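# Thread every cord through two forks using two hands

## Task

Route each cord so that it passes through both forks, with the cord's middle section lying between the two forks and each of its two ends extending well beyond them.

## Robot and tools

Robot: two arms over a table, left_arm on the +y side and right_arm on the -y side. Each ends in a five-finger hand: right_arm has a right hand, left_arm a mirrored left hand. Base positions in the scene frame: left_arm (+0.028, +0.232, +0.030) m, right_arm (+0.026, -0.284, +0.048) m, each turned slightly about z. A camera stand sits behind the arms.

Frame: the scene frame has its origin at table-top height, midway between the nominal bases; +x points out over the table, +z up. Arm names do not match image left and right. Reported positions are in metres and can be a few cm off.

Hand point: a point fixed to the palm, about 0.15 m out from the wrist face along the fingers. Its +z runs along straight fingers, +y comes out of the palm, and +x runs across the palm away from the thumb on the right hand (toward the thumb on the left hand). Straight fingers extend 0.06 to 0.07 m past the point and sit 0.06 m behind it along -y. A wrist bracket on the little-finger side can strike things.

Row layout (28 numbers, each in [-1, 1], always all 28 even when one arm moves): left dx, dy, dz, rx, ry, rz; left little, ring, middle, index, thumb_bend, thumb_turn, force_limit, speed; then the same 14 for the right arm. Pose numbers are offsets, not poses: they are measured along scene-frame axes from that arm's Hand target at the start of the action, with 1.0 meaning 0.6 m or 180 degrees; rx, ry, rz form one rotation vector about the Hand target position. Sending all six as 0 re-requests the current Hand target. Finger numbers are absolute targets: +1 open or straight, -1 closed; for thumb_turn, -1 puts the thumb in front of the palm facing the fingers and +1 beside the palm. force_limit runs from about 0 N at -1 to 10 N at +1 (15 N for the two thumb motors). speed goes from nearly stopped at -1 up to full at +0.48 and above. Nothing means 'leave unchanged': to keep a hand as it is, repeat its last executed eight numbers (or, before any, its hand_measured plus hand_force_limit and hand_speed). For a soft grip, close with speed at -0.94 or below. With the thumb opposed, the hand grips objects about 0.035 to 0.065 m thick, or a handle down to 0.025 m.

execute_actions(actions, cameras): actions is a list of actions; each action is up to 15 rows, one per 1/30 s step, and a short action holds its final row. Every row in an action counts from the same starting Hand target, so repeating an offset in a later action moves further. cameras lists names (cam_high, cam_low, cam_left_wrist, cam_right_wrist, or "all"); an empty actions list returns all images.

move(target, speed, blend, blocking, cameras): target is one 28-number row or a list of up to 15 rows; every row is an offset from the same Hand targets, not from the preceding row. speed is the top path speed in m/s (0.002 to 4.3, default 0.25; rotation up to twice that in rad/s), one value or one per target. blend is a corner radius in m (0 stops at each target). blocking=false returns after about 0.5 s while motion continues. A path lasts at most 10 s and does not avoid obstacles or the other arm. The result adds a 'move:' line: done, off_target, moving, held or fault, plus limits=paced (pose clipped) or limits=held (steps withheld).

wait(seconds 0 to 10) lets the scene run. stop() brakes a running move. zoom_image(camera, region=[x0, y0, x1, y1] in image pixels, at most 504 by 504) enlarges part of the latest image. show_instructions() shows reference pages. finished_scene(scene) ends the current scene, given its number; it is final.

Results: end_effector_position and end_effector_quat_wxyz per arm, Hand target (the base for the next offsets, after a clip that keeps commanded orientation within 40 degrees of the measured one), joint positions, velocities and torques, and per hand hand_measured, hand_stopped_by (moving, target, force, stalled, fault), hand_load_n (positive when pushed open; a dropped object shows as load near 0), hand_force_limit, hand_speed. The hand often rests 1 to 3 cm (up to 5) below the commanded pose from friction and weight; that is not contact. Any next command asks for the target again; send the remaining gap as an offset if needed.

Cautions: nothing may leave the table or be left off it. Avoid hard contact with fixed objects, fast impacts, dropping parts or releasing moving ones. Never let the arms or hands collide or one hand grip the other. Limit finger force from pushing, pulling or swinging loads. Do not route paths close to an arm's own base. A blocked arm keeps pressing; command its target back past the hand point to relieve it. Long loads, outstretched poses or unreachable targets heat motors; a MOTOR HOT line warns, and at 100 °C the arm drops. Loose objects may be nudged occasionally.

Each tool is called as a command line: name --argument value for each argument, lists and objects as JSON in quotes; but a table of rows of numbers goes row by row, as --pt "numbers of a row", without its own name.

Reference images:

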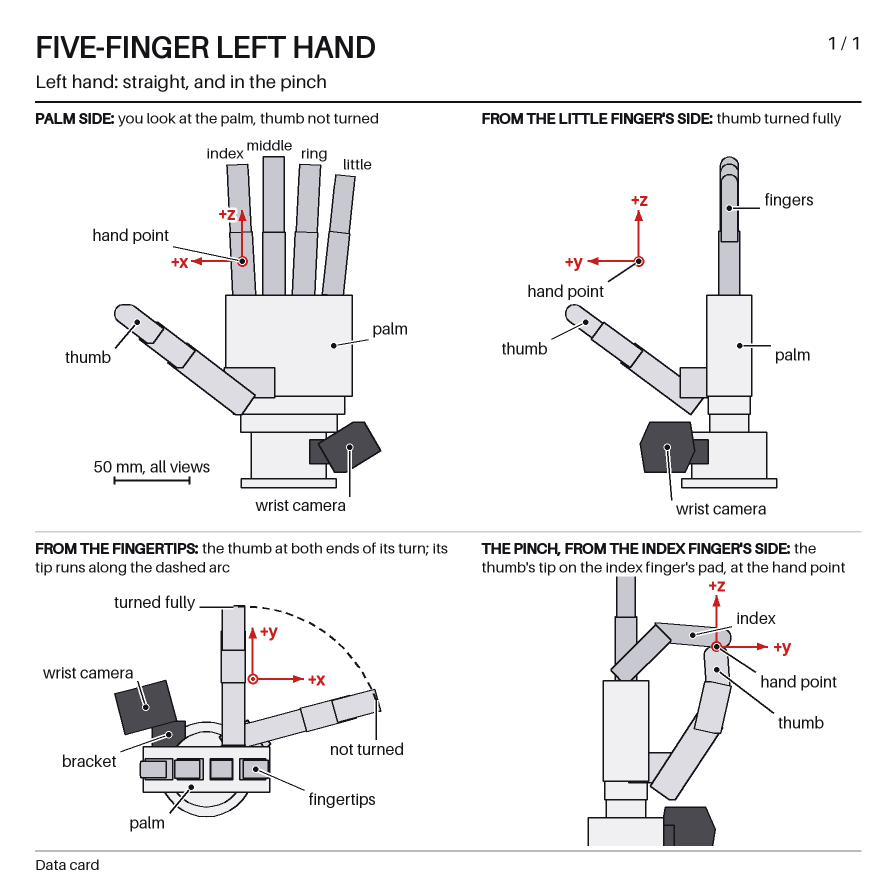

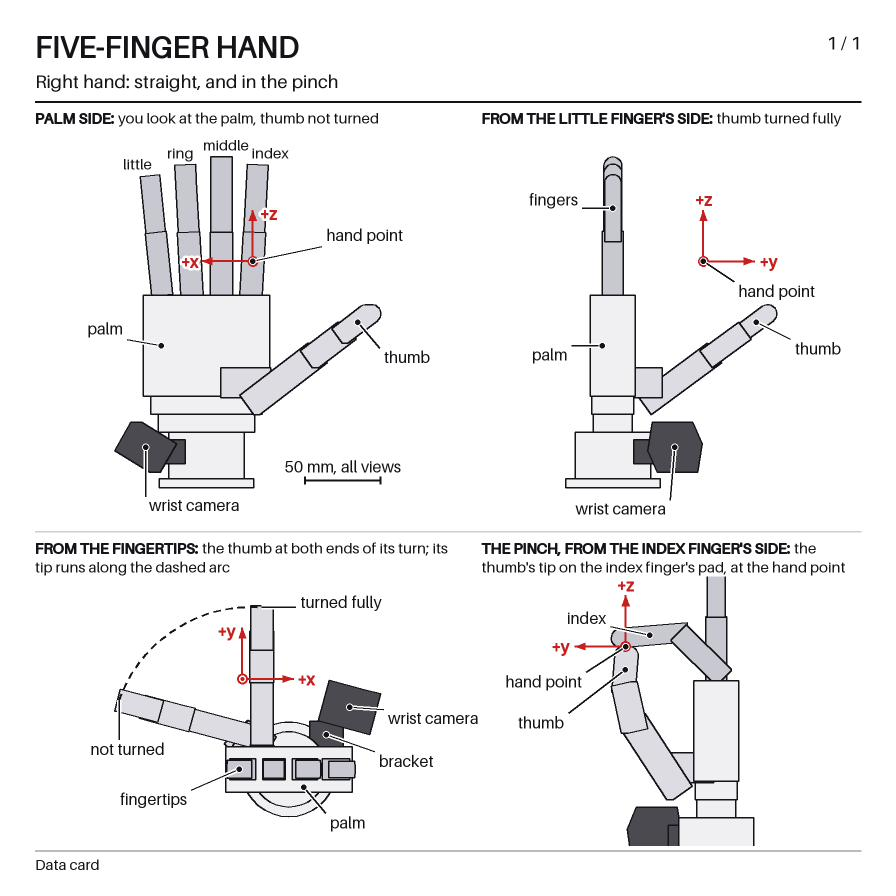

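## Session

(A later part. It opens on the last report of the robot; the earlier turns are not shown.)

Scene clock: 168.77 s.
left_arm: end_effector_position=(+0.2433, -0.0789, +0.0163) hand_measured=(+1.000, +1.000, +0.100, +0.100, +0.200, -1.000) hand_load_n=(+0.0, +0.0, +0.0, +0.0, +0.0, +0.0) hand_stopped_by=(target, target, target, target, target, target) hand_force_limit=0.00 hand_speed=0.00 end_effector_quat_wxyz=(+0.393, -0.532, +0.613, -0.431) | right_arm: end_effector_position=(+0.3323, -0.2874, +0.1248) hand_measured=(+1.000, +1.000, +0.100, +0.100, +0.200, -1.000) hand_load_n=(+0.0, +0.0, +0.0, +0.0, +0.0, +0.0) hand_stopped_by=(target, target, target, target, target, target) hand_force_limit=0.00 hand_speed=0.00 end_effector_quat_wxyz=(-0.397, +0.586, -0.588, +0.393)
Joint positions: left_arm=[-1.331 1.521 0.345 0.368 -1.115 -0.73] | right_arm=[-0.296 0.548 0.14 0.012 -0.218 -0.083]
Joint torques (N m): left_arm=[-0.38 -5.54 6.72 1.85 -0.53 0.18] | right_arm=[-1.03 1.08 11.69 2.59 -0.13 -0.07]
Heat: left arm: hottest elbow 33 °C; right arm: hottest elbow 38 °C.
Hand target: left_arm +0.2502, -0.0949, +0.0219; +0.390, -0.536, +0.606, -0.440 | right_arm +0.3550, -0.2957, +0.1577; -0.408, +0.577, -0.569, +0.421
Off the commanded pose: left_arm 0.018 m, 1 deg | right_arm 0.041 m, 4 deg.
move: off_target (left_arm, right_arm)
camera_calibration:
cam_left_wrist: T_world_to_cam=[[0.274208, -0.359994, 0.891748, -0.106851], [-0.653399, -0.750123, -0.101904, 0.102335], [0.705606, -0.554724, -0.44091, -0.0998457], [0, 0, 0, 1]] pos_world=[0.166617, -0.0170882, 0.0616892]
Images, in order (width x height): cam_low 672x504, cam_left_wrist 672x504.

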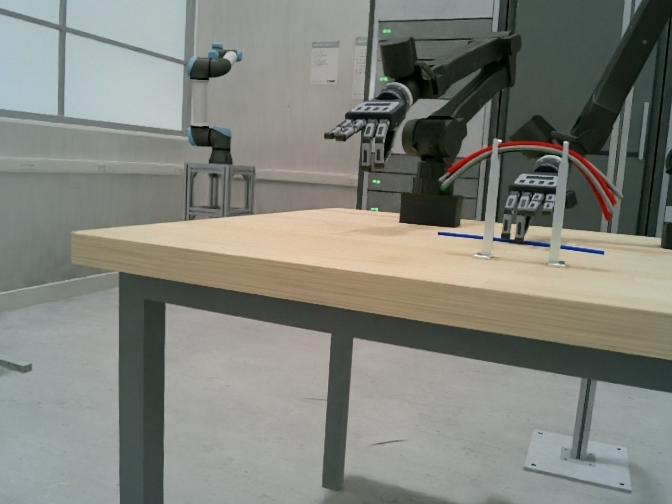

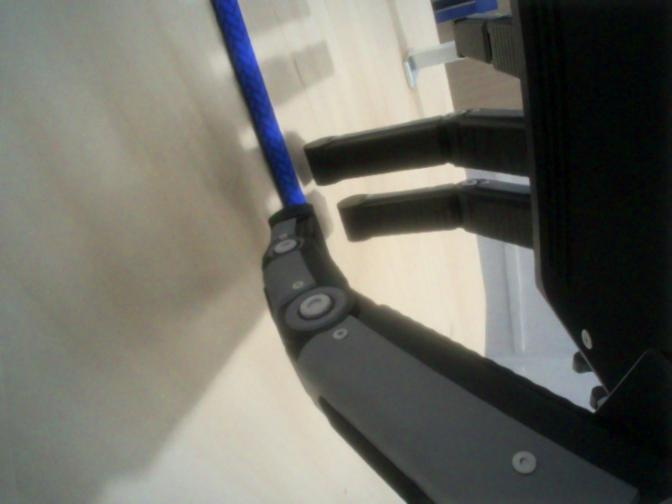

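move --target '[0.0,0.0,-0.012,0,0,0,1,1,0.1,0.1,0.2,-1,0,0,0,0,0,0,0,0,1,1,0.1,0.1,0.2,-1,0,0]' --cameras '["cam_low", "cam_left_wrist"]' --speed 0.05

zoom_image --camera "cam_left_wrist" --region '[180, 100, 400, 300]'

zoom_image --camera "cam_low" --region '[480, 160, 600, 270]'

Scene clock: 174.00 s.
left_arm: end_effector_position=(+0.2446, -0.0808, +0.0138) hand_measured=(+1.000, +1.000, +0.100, +0.100, +0.200, -1.000) hand_load_n=(+0.0, -0.5, -2.5, -0.5, +0.0, +0.0) hand_stopped_by=(target, target, target, target, target, target) hand_force_limit=0.00 hand_speed=0.00 end_effector_quat_wxyz=(+0.394, -0.532, +0.610, -0.435) | right_arm: end_effector_position=(+0.3323, -0.2874, +0.1248) hand_measured=(+1.000, +1.000, +0.100, +0.100, +0.200, -1.000) hand_load_n=(+0.0, +0.0, +0.0, +0.0, +0.0, +0.0) hand_stopped_by=(target, target, target, target, target, target) hand_force_limit=0.00 hand_speed=0.00 end_effector_quat_wxyz=(-0.397, +0.586, -0.588, +0.393)
Joint positions: left_arm=[-1.331 1.545 0.345 0.406 -1.12 -0.722] | right_arm=[-0.296 0.548 0.14 0.012 -0.218 -0.083]
Joint torques (N m): left_arm=[-0.38 -4.89 6.39 1.59 -0.26 0.07] | right_arm=[-0.79 0.85 11.62 2.52 -0.15 -0.07]
Heat: left arm: hottest elbow 32 °C; right arm: hottest elbow 38 °C.
Hand target: left_arm +0.2501, -0.0949, +0.0148; +0.390, -0.536, +0.606, -0.440 | right_arm +0.3550, -0.2957, +0.1577; -0.408, +0.577, -0.569, +0.421
Off the commanded pose: left_arm 0.015 m, 1 deg | right_arm 0.041 m, 4 deg.
move: off_target (left_arm, right_arm)
camera_calibration:
cam_left_wrist: T_world_to_cam=[[0.267945, -0.354398, 0.895884, -0.103771], [-0.651634, -0.751587, -0.102423, 0.100951], [0.709633, -0.556344, -0.432322, -0.10407], [0, 0, 0, 1]] pos_world=[0.16744, -0.0188016, 0.0583144]
Images, in order (width x height): cam_low 672x504, cam_left_wrist 672x504.

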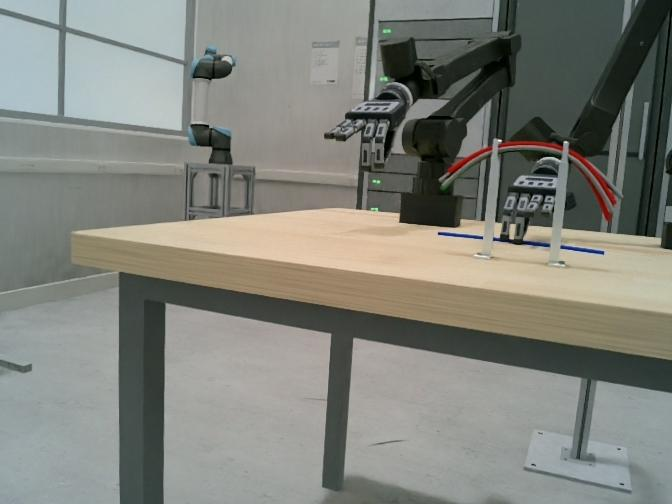

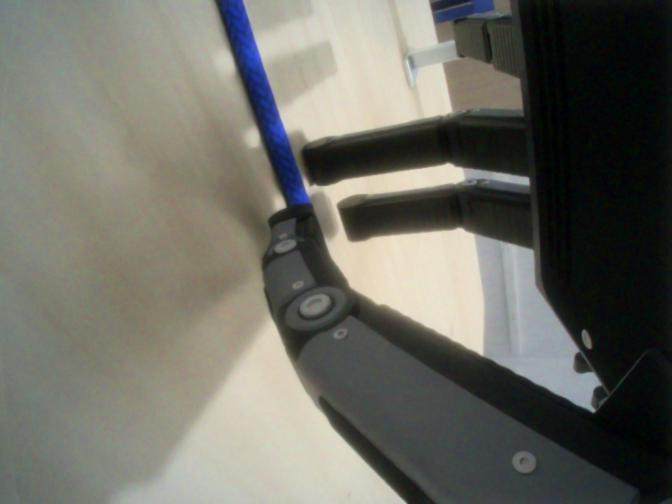

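Scaled by 2.291 from the camera's 672x504 image, which has a finer 960x720 frame.

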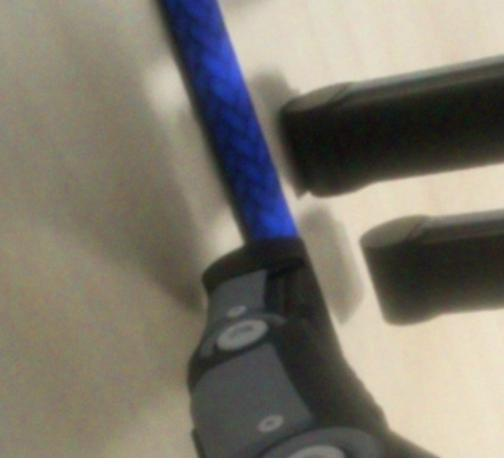

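Scaled by 4.200 from the camera's 672x504 image, which has a finer 960x720 frame.

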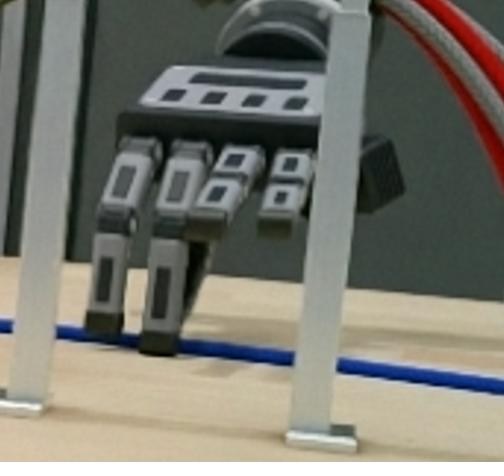

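move --target '[0,0,0,0,0,0,1,1,-0.7,-0.7,0.2,-1,-0.3,-0.7,0,0,0,0,0,0,1,1,0.1,0.1,0.2,-1,0,0]' --cameras '["cam_low", "cam_left_wrist"]' --speed 0.05

zoom_image --camera "cam_left_wrist" --region '[180, 100, 400, 300]'

zoom_image --camera "cam_low" --region '[480, 160, 600, 270]'

Scene clock: 182.57 s.
left_arm: end_effector_position=(+0.2474, -0.0838, +0.0147) hand_measured=(+1.000, +1.000, -0.228, -0.284, +0.200, -1.000) hand_load_n=(+0.0, +0.0, +5.5, +4.5, +2.0, +0.5) hand_stopped_by=(target, target, force, force, target, target) hand_force_limit=-0.30 hand_speed=-0.70 end_effector_quat_wxyz=(+0.393, -0.535, +0.607, -0.436) | right_arm: end_effector_position=(+0.3323, -0.2874, +0.1248) hand_measured=(+1.000, +1.000, +0.100, +0.100, +0.200, -1.000) hand_load_n=(+0.0, +0.0, +0.0, +0.0, +0.0, +0.0) hand_stopped_by=(target, target, target, target, target, target) hand_force_limit=0.00 hand_speed=0.00 end_effector_quat_wxyz=(-0.397, +0.586, -0.588, +0.393)
Joint positions: left_arm=[-1.324 1.551 0.353 0.413 -1.118 -0.722] | right_arm=[-0.296 0.548 0.14 0.012 -0.218 -0.083]
Joint torques (N m): left_arm=[-0.85 -5.19 5.79 1.61 -0.33 0.08] | right_arm=[-1.32 1.03 11.78 2.5 -0.16 -0.08]
Heat: left arm: hottest elbow 32 °C; right arm: hottest elbow 39 °C.
Hand target: left_arm +0.2502, -0.0949, +0.0148; +0.390, -0.537, +0.606, -0.440 | right_arm +0.3550, -0.2957, +0.1577; -0.408, +0.577, -0.569, +0.421
Off the commanded pose: left_arm 0.011 m, 1 deg | right_arm 0.041 m, 4 deg.
move: off_target (left_arm, right_arm)
camera_calibration:
cam_left_wrist: T_world_to_cam=[[0.269452, -0.345289, 0.898983, -0.105969], [-0.647387, -0.756047, -0.0963477, 0.0990936], [0.712942, -0.556029, -0.427254, -0.10834], [0, 0, 0, 1]] pos_world=[0.169946, -0.0219107, 0.0585226]
Images, in order (width x height): cam_low 672x504, cam_left_wrist 672x504.

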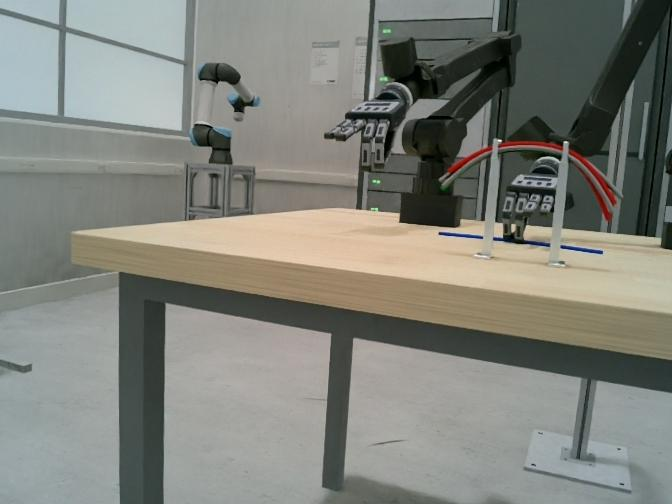

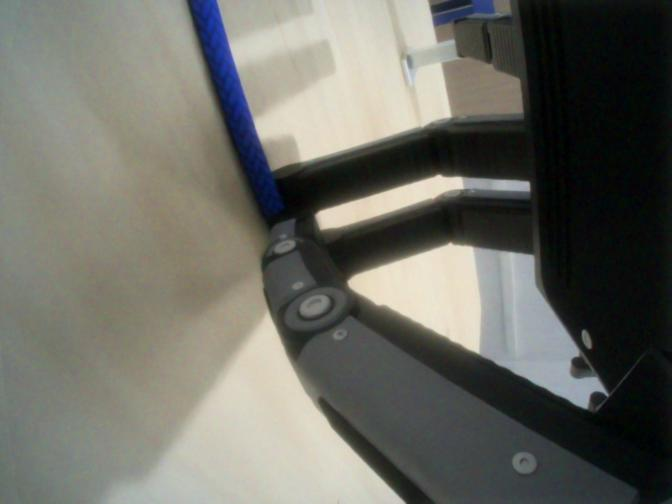

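Scaled by 2.291 from the camera's 672x504 image, which has a finer 960x720 frame.

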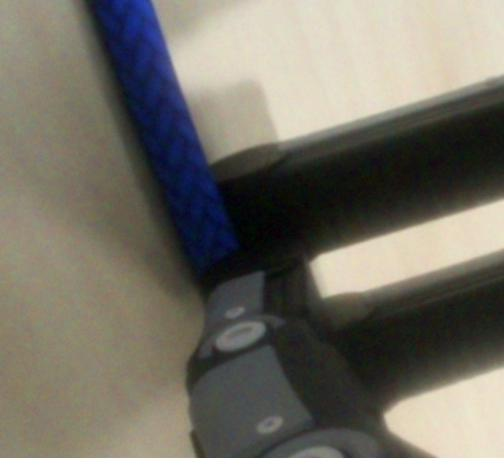

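Scaled by 4.200 from the camera's 672x504 image, which has a finer 960x720 frame.

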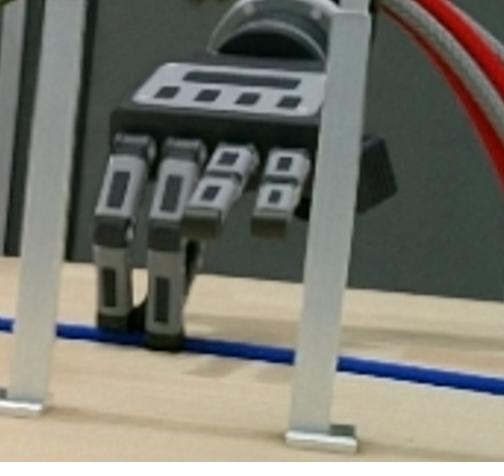

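move --target '[0,0.01,0.12,0,0,0,1,1,-0.7,-0.7,0.2,-1,-0.3,-0.7,0,0,0,0,0,0,1,1,0.1,0.1,0.2,-1,0,0]' --cameras '["cam_high", "cam_low", "cam_left_wrist"]' --speed 0.06

zoom_image --camera "cam_left_wrist" --region '[180, 100, 400, 300]'

zoom_image --camera "cam_high" --region '[280, 130, 440, 270]'

Scene clock: 188.87 s.
left_arm: end_effector_position=(+0.2434, -0.0692, +0.0670) hand_measured=(+1.000, +1.000, -0.228, -0.284, +0.200, -1.000) hand_load_n=(+0.0, +0.0, +5.0, +4.5, +2.5, +0.5) hand_stopped_by=(target, target, force, force, target, target) hand_force_limit=-0.30 hand_speed=-0.70 end_effector_quat_wxyz=(+0.399, -0.527, +0.619, -0.424) | right_arm: end_effector_position=(+0.3323, -0.2874, +0.1248) hand_measured=(+1.000, +1.000, +0.100, +0.100, +0.200, -1.000) hand_load_n=(+0.0, +0.0, -0.5, +0.0, +0.0, +0.0) hand_stopped_by=(target, target, target, target, target, target) hand_force_limit=0.00 hand_speed=0.00 end_effector_quat_wxyz=(-0.397, +0.586, -0.588, +0.393)
Joint positions: left_arm=[-1.323 1.272 0.366 0.093 -1.111 -0.709] | right_arm=[-0.296 0.548 0.14 0.012 -0.218 -0.083]
Joint torques (N m): left_arm=[-0.73 -6.24 9.58 0.64 -0.54 0.05] | right_arm=[-1.32 1.38 11.71 2.58 -0.14 -0.06]
Heat: left arm: hottest elbow 32 °C; right arm: hottest elbow 39 °C.
Hand target: left_arm +0.2503, -0.0889, +0.0869; +0.390, -0.537, +0.606, -0.440 | right_arm +0.3550, -0.2957, +0.1577; -0.408, +0.577, -0.569, +0.421
Off the commanded pose: left_arm 0.029 m, 3 deg | right_arm 0.041 m, 4 deg.
move: off_target (left_arm, right_arm)
camera_calibration:
cam_left_wrist: T_world_to_cam=[[0.2749, -0.381921, 0.882364, -0.149711], [-0.655381, -0.745916, -0.118678, 0.116717], [0.703495, -0.54566, -0.455356, -0.070022], [0, 0, 0, 1]] pos_world=[0.16691, -0.00832462, 0.114066]
Images, in order (width x height): cam_high 672x504, cam_low 672x504, cam_left_wrist 672x504.

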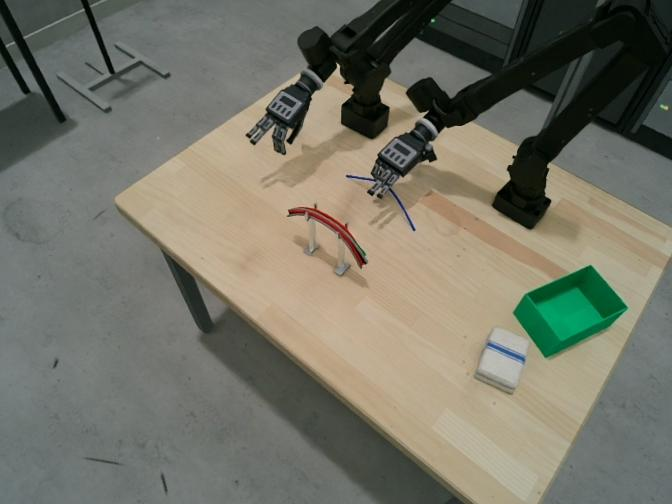

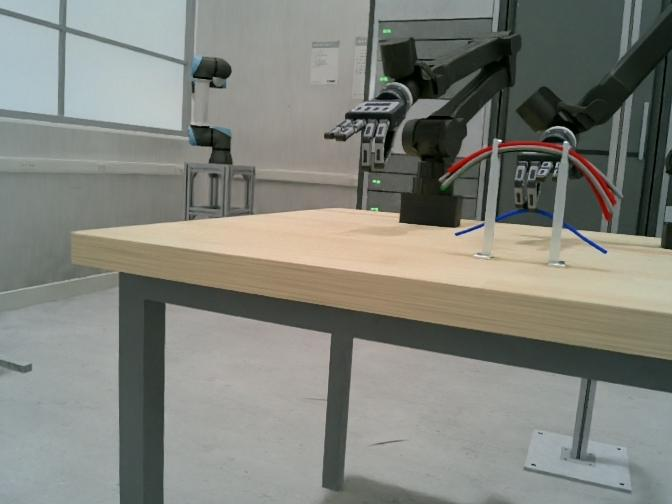

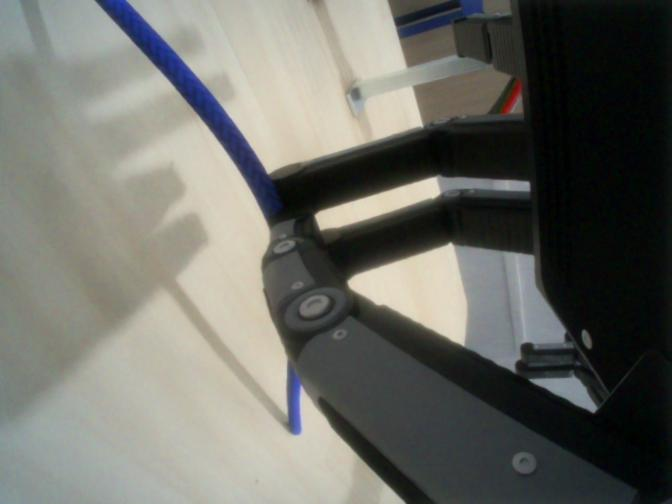

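Scaled by 2.291 from the camera's 672x504 image, which has a finer 960x720 frame.

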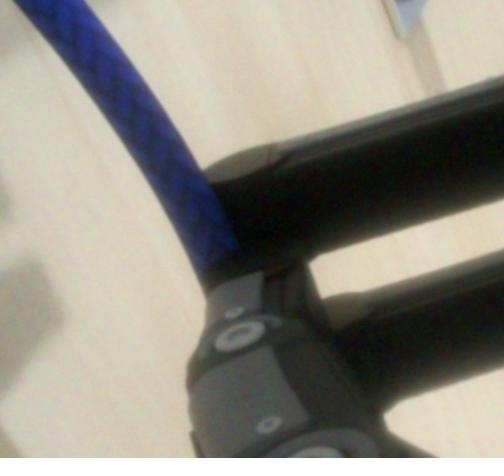

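Scaled by 3.150 from the camera's 672x504 image, which has a finer 960x720 frame.

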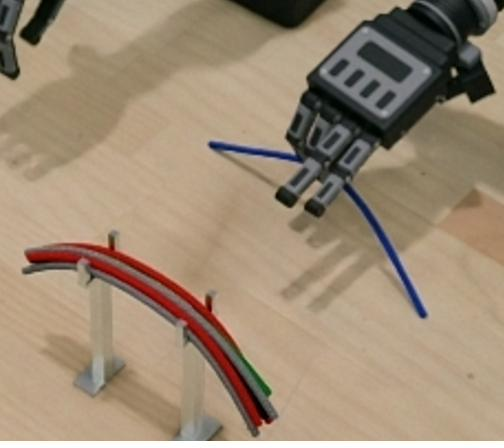

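move --target '[0.20,0.065,0.322,0,0,0.05,1,1,-0.7,-0.7,0.2,-1,-0.3,-0.7,0,0,0,0,0,0,1,1,0.1,0.1,0.2,-1,0,0]' --cameras '["cam_high", "cam_low", "cam_left_wrist"]' --speed 0.12

zoom_image --camera "cam_high" --region '[260, 130, 420, 290]'

Scene clock: 197.37 s.
left_arm: end_effector_position=(+0.3590, -0.0398, +0.2455) hand_measured=(+1.000, +1.000, -0.228, -0.284, +0.200, -1.000) hand_load_n=(+0.0, +0.0, +5.0, +4.5, +2.5, +0.5) hand_stopped_by=(target, target, force, force, target, target) hand_force_limit=-0.30 hand_speed=-0.70 end_effector_quat_wxyz=(-0.425, +0.579, -0.577, +0.389) | right_arm: end_effector_position=(+0.3323, -0.2874, +0.1248) hand_measured=(+1.000, +1.000, +0.100, +0.100, +0.200, -1.000) hand_load_n=(+0.0, +0.0, +0.0, +0.0, +0.0, +0.0) hand_stopped_by=(target, target, target, target, target, target) hand_force_limit=0.00 hand_speed=0.00 end_effector_quat_wxyz=(-0.397, +0.586, -0.588, +0.393)
Joint positions: left_arm=[-0.95 1 0.721 -0.326 -0.938 -0.465] | right_arm=[-0.296 0.548 0.14 0.012 -0.218 -0.083]
Joint torques (N m): left_arm=[-0.67 -4.84 14.08 0.81 -0.33 0.19] | right_arm=[-0.97 1.03 11.73 2.47 -0.13 -0.13]
Heat: left arm: hottest elbow 33 °C; right arm: hottest elbow 40 °C.
Hand target: left_arm +0.3702, -0.0499, +0.2799; -0.423, +0.582, -0.562, +0.408 | right_arm +0.3550, -0.2957, +0.1577; -0.408, +0.577, -0.569, +0.421
Off the commanded pose: left_arm 0.038 m, 3 deg | right_arm 0.041 m, 4 deg.
move: off_target (left_arm, right_arm)
camera_calibration:
cam_left_wrist: T_world_to_cam=[[0.344744, -0.327182, 0.879832, -0.349915], [-0.529428, -0.84176, -0.105579, 0.183423], [0.77515, -0.429409, -0.463411, -0.0731587], [0, 0, 0, 1]] pos_world=[0.274449, 0.00849754, 0.293329]
Images, in order (width x height): cam_high 672x504, cam_low 672x504, cam_left_wrist 672x504.

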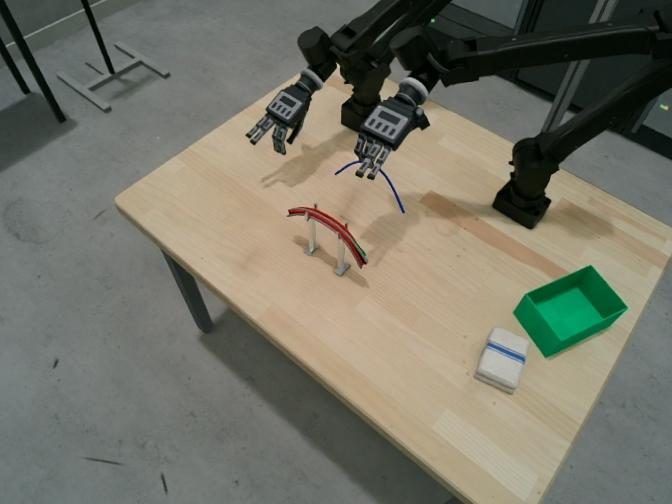

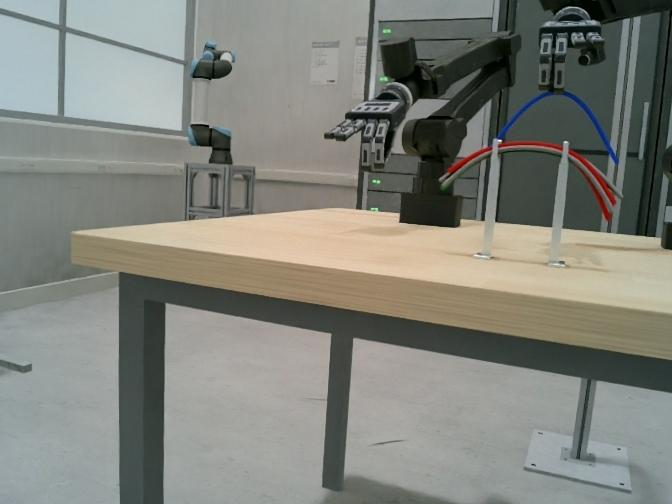

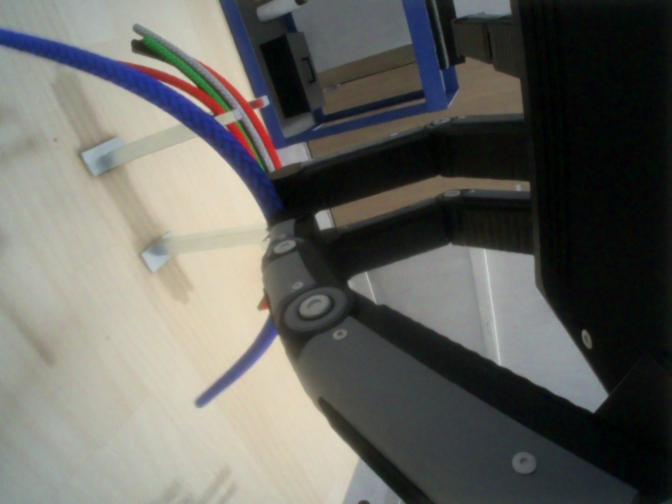

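Scaled by 3.150 from the camera's 672x504 image, which has a finer 960x720 frame.

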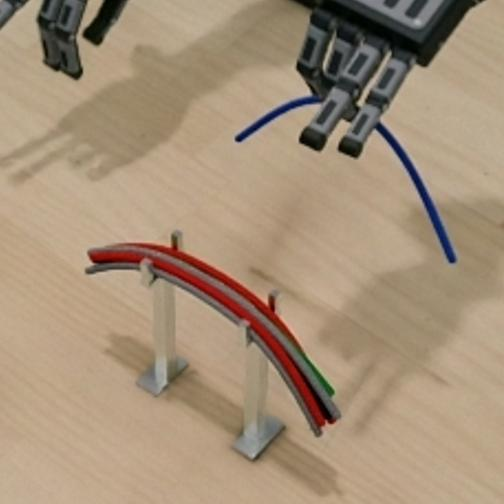

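zoom_image --camera "cam_low" --region '[480, 60, 640, 200]'

Scaled by 3.150 from the camera's 672x504 image, which has a finer 960x720 frame.

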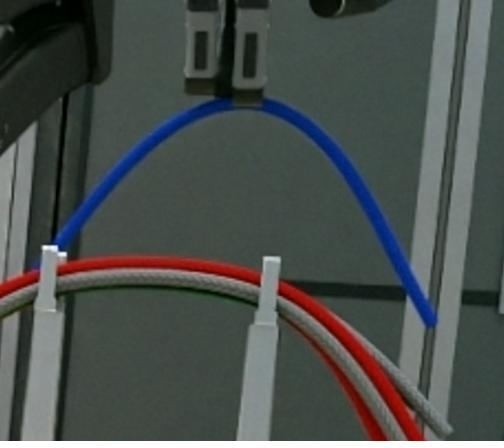

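move --target '[0.1955,-0.0093,0.0235,0,0,-0.011,1,1,-0.7,-0.7,0.2,-1,-0.3,-0.7,0,0,0,0,0,0,1,1,0.1,0.1,0.2,-1,0,0]' --cameras '["cam_high", "cam_low", "cam_left_wrist"]' --speed 0.1

zoom_image --camera "cam_high" --region '[260, 130, 420, 290]'

zoom_image --camera "cam_low" --region '[440, 40, 660, 200]'

zoom_image --camera "cam_left_wrist" --region '[0, 0, 400, 450]'

Scene clock: 223.77 s.
left_arm: end_effector_position=(+0.4667, -0.0428, +0.2601) hand_measured=(+1.000, +1.000, -0.228, -0.284, +0.200, -1.000) hand_load_n=(+0.0, +0.0, +5.0, +4.5, +2.5, +0.5) hand_stopped_by=(target, target, force, force, target, target) hand_force_limit=-0.30 hand_speed=-0.70 end_effector_quat_wxyz=(-0.411, +0.575, -0.590, +0.390) | right_arm: end_effector_position=(+0.3323, -0.2874, +0.1248) hand_measured=(+1.000, +1.000, +0.100, +0.100, +0.200, -1.000) hand_load_n=(+0.0, -0.5, +0.0, +0.0, +0.0, +0.0) hand_stopped_by=(target, target, target, target, target, target) hand_force_limit=0.00 hand_speed=0.00 end_effector_quat_wxyz=(-0.397, +0.586, -0.588, +0.393)
Joint positions: left_arm=[-0.697 1.191 0.881 -0.169 -0.682 -0.276] | right_arm=[-0.296 0.548 0.14 0.012 -0.218 -0.083]
Joint torques (N m): left_arm=[-0.32 -6.83 14.35 2.3 -0.19 0.16] | right_arm=[-0.85 1.03 11.78 2.55 -0.14 -0.03]
Heat: left arm: hottest elbow 34 °C; right arm: hottest elbow 41 °C.
Hand target: left_arm +0.4875, -0.0556, +0.2943; -0.416, +0.573, -0.572, +0.415 | right_arm +0.3550, -0.2957, +0.1577; -0.408, +0.577, -0.569, +0.421
Off the commanded pose: left_arm 0.042 m, 4 deg | right_arm 0.041 m, 4 deg.
move: off_target (left_arm, right_arm)
camera_calibration:
cam_left_wrist: T_world_to_cam=[[0.354, -0.335025, 0.873179, -0.403825], [-0.558392, -0.824677, -0.0900346, 0.249578], [0.750255, -0.455704, -0.479011, -0.136559], [0, 0, 0, 1]] pos_world=[0.38477, 0.00829902, 0.309669]
Images, in order (width x height): cam_high 672x504, cam_low 672x504, cam_left_wrist 672x504.

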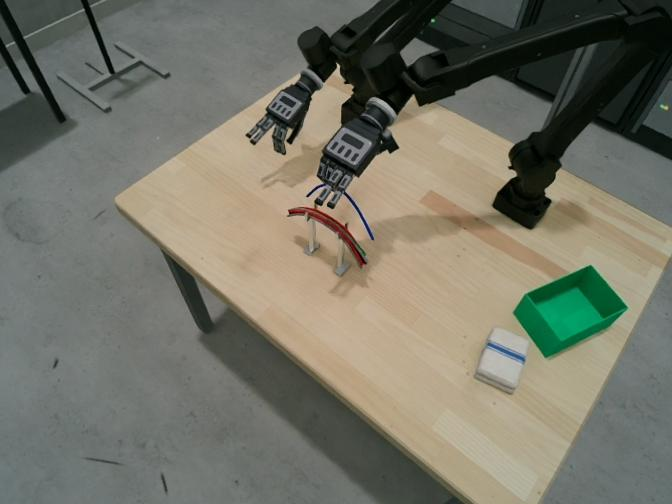

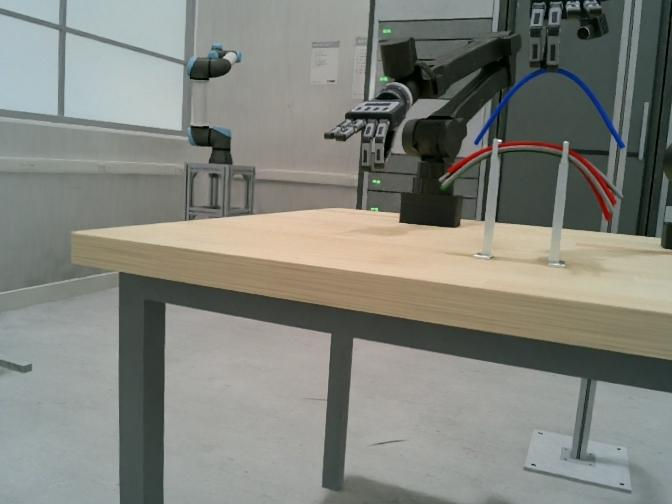

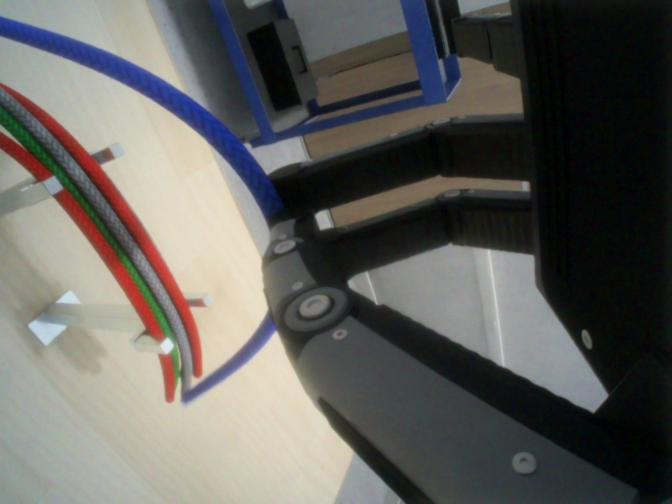

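Scaled by 3.150 from the camera's 672x504 image, which has a finer 960x720 frame.

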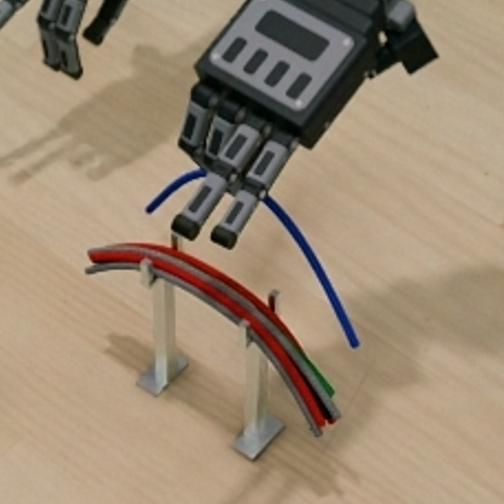

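Scaled by 2.291 from the camera's 672x504 image, which has a finer 960x720 frame.

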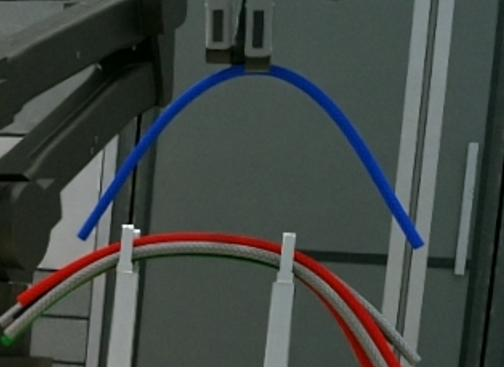

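Scaled by 1.120 from the camera's 672x504 image, which has a finer 960x720 frame.

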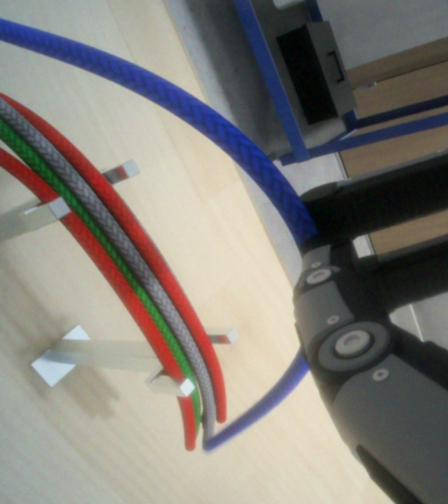

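move --target '[0.0175,-0.0107,-0.075,-0.011,0,0,1,1,-0.7,-0.7,0.2,-1,-0.3,-0.7,0,0,0,0,0,0,1,1,0.1,0.1,0.2,-1,0,0]' --cameras '["cam_high", "cam_low", "cam_left_wrist"]' --speed 0.06

zoom_image --camera "cam_high" --region '[270, 160, 400, 290]'

zoom_image --camera "cam_low" --region '[440, 80, 660, 240]'

zoom_image --camera "cam_left_wrist" --region '[0, 0, 400, 450]'

Scene clock: 241.47 s.
left_arm: end_effector_position=(+0.4917, -0.0617, +0.2506) hand_measured=(+1.000, +1.000, -0.228, -0.284, +0.200, -1.000) hand_load_n=(+0.0, -0.5, +5.0, +4.5, +2.5, +0.5) hand_stopped_by=(target, target, force, force, target, target) hand_force_limit=-0.30 hand_speed=-0.70 end_effector_quat_wxyz=(-0.407, +0.575, -0.572, +0.421) | right_arm: end_effector_position=(+0.3323, -0.2874, +0.1248) hand_measured=(+1.000, +1.000, +0.100, +0.100, +0.200, -1.000) hand_load_n=(+0.0, +0.0, +0.0, +0.0, +0.0, +0.0) hand_stopped_by=(target, target, target, target, target, target) hand_force_limit=0.00 hand_speed=0.00 end_effector_quat_wxyz=(-0.397, +0.586, -0.588, +0.393)
Joint positions: left_arm=[-0.684 1.27 0.882 -0.02 -0.658 -0.278] | right_arm=[-0.296 0.548 0.14 0.012 -0.218 -0.083]
Joint torques (N m): left_arm=[-0.03 -7.53 9.24 2.55 -0.18 -0.04] | right_arm=[-1.38 0.91 11.67 2.43 -0.15 -0.09]
Heat: left arm: hottest elbow 38 °C; right arm: hottest elbow 41 °C.
Hand target: left_arm +0.4980, -0.0618, +0.2491; -0.406, +0.580, -0.564, +0.425 | right_arm +0.3550, -0.2957, +0.1577; -0.408, +0.577, -0.569, +0.421
Off the commanded pose: left_arm 0.006 m, 1 deg | right_arm 0.041 m, 4 deg.
move: off_target (right_arm)
camera_calibration:
cam_left_wrist: T_world_to_cam=[[0.310761, -0.288381, 0.905684, -0.394731], [-0.56142, -0.824572, -0.0699173, 0.243597], [0.766965, -0.486742, -0.418147, -0.193978], [0, 0, 0, 1]] pos_world=[0.408201, -0.00738707, 0.293422]
Images, in order (width x height): cam_high 672x504, cam_low 672x504, cam_left_wrist 672x504.

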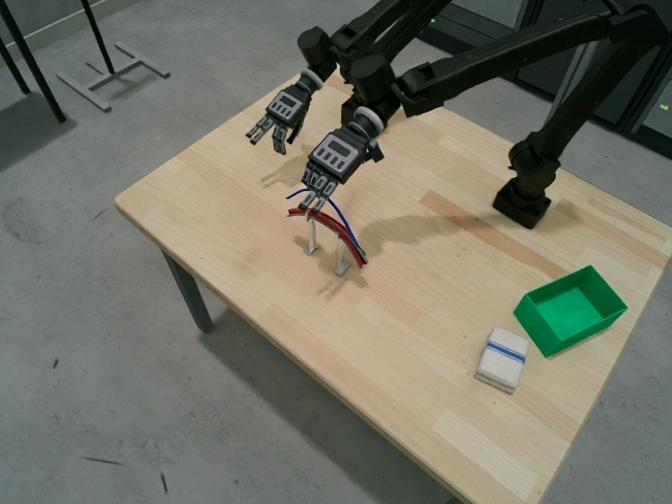

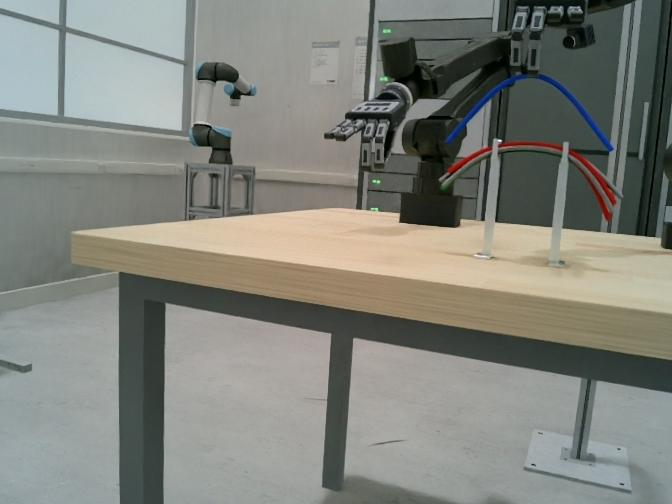

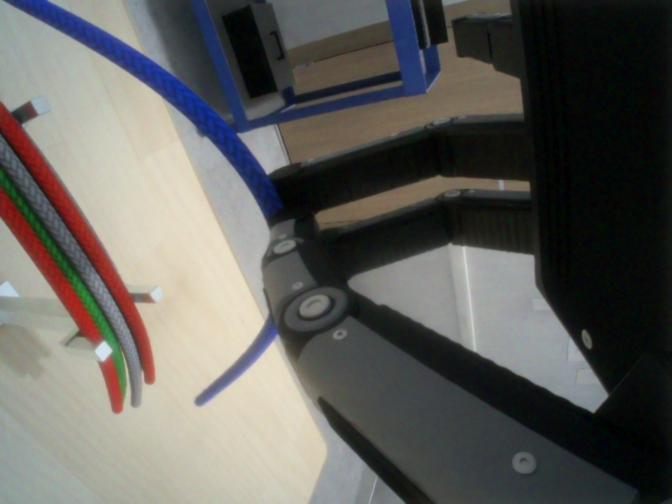

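Scaled by 3.877 from the camera's 672x504 image, which has a finer 960x720 frame.

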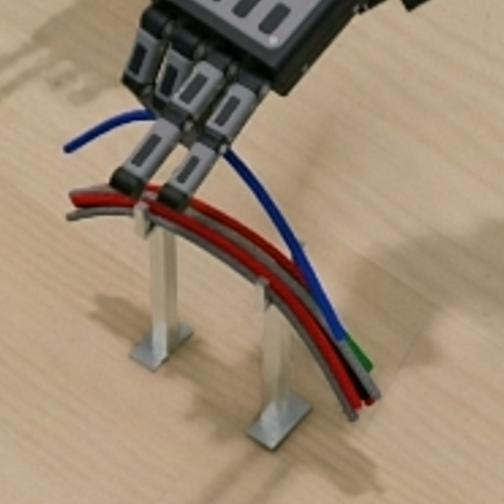

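Scaled by 2.291 from the camera's 672x504 image, which has a finer 960x720 frame.

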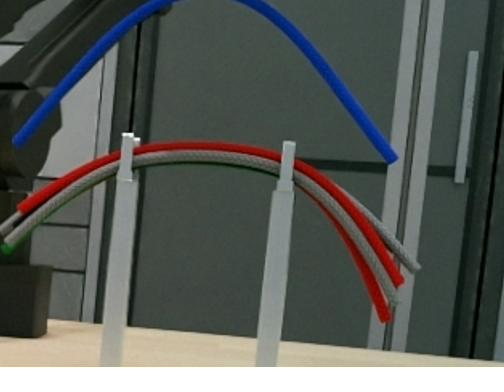

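Scaled by 1.120 from the camera's 672x504 image, which has a finer 960x720 frame.

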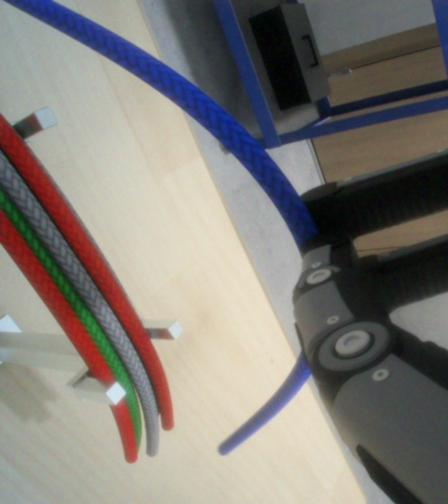

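move --target '[-0.0367,0.020,-0.073,0,0,0,1,1,-0.7,-0.7,0.2,-1,-0.3,-0.7,0,0,0,0,0,0,1,1,0.1,0.1,0.2,-1,0,0]' --cameras '["cam_high", "cam_low", "cam_left_wrist"]' --speed 0.06

zoom_image --camera "cam_high" --region '[270, 160, 400, 290]'

zoom_image --camera "cam_low" --region '[440, 80, 660, 240]'

zoom_image --camera "cam_left_wrist" --region '[0, 0, 400, 450]'

Scene clock: 254.07 s.
left_arm: end_effector_position=(+0.4755, -0.0464, +0.2061) hand_measured=(+1.000, +1.000, -0.228, -0.284, +0.200, -1.000) hand_load_n=(+0.0, -0.5, +5.0, +4.5, +2.5, +0.5) hand_stopped_by=(target, target, force, force, target, target) hand_force_limit=-0.30 hand_speed=-0.70 end_effector_quat_wxyz=(-0.408, +0.578, -0.570, +0.419) | right_arm: end_effector_position=(+0.3323, -0.2874, +0.1248) hand_measured=(+1.000, +1.000, +0.100, +0.100, +0.200, -1.000) hand_load_n=(+0.0, +0.0, +0.0, +0.0, -0.5, +0.0) hand_stopped_by=(target, target, target, target, target, target) hand_force_limit=0.00 hand_speed=0.00 end_effector_quat_wxyz=(-0.397, +0.586, -0.588, +0.393)
Joint positions: left_arm=[-0.684 1.27 0.754 0.102 -0.665 -0.285] | right_arm=[-0.296 0.548 0.14 0.012 -0.218 -0.083]
Joint torques (N m): left_arm=[-1.14 -7.24 8.42 2.61 -0.41 -0.04] | right_arm=[-1.44 1.38 11.85 2.56 -0.17 -0.09]
Heat: left arm: hottest elbow 38 °C; right arm: hottest elbow 41 °C.
Hand target: left_arm +0.4761, -0.0498, +0.2054; -0.406, +0.580, -0.564, +0.425 | right_arm +0.3550, -0.2957, +0.1577; -0.408, +0.577, -0.569, +0.421
Off the commanded pose: left_arm 0.003 m, 1 deg | right_arm 0.041 m, 4 deg.
move: off_target (right_arm)
camera_calibration:
cam_left_wrist: T_world_to_cam=[[0.315213, -0.285254, 0.905136, -0.346857], [-0.554964, -0.829089, -0.0680222, 0.240266], [0.769841, -0.480876, -0.419646, -0.193451], [0, 0, 0, 1]] pos_world=[0.391599, 0.00723338, 0.249116]
Images, in order (width x height): cam_high 672x504, cam_low 672x504, cam_left_wrist 672x504.

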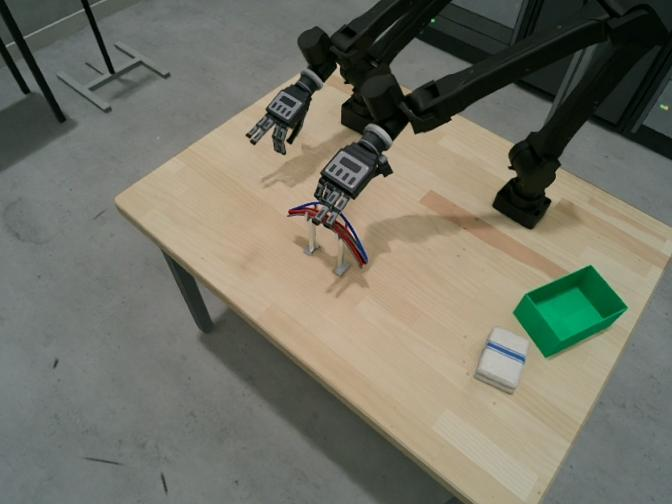

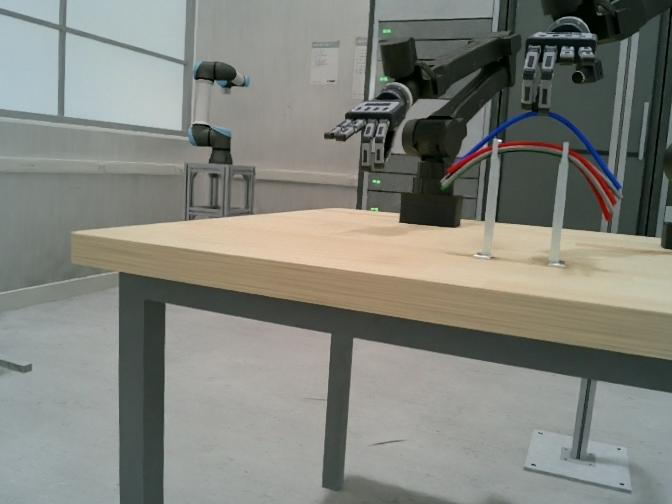

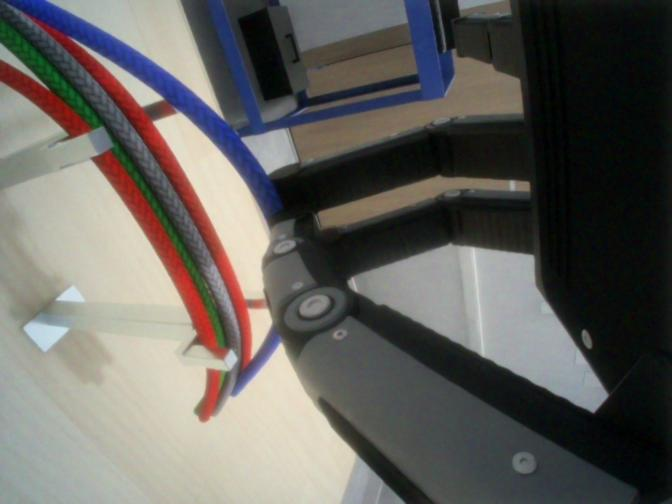

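Scaled by 3.877 from the camera's 672x504 image, which has a finer 960x720 frame.

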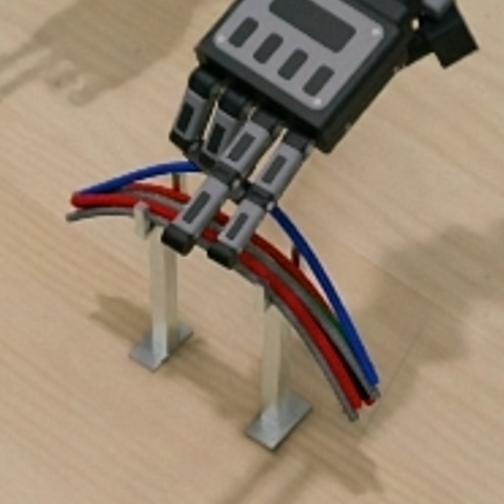

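Scaled by 2.291 from the camera's 672x504 image, which has a finer 960x720 frame.

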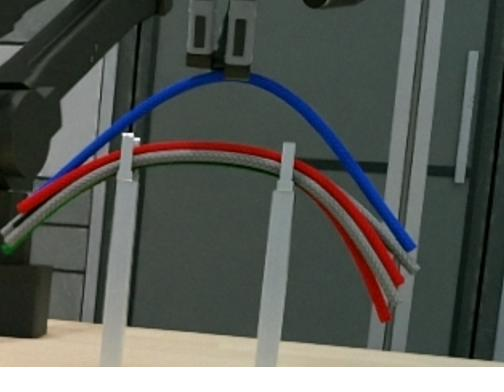

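Scaled by 1.120 from the camera's 672x504 image, which has a finer 960x720 frame.

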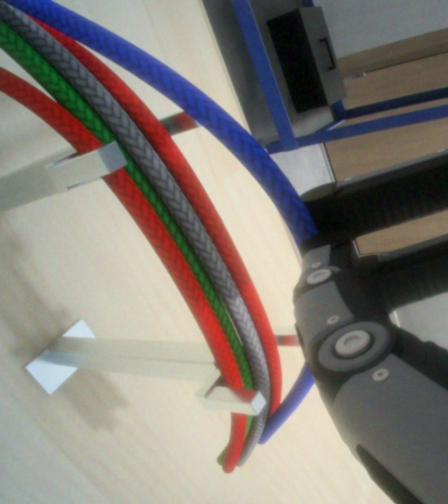

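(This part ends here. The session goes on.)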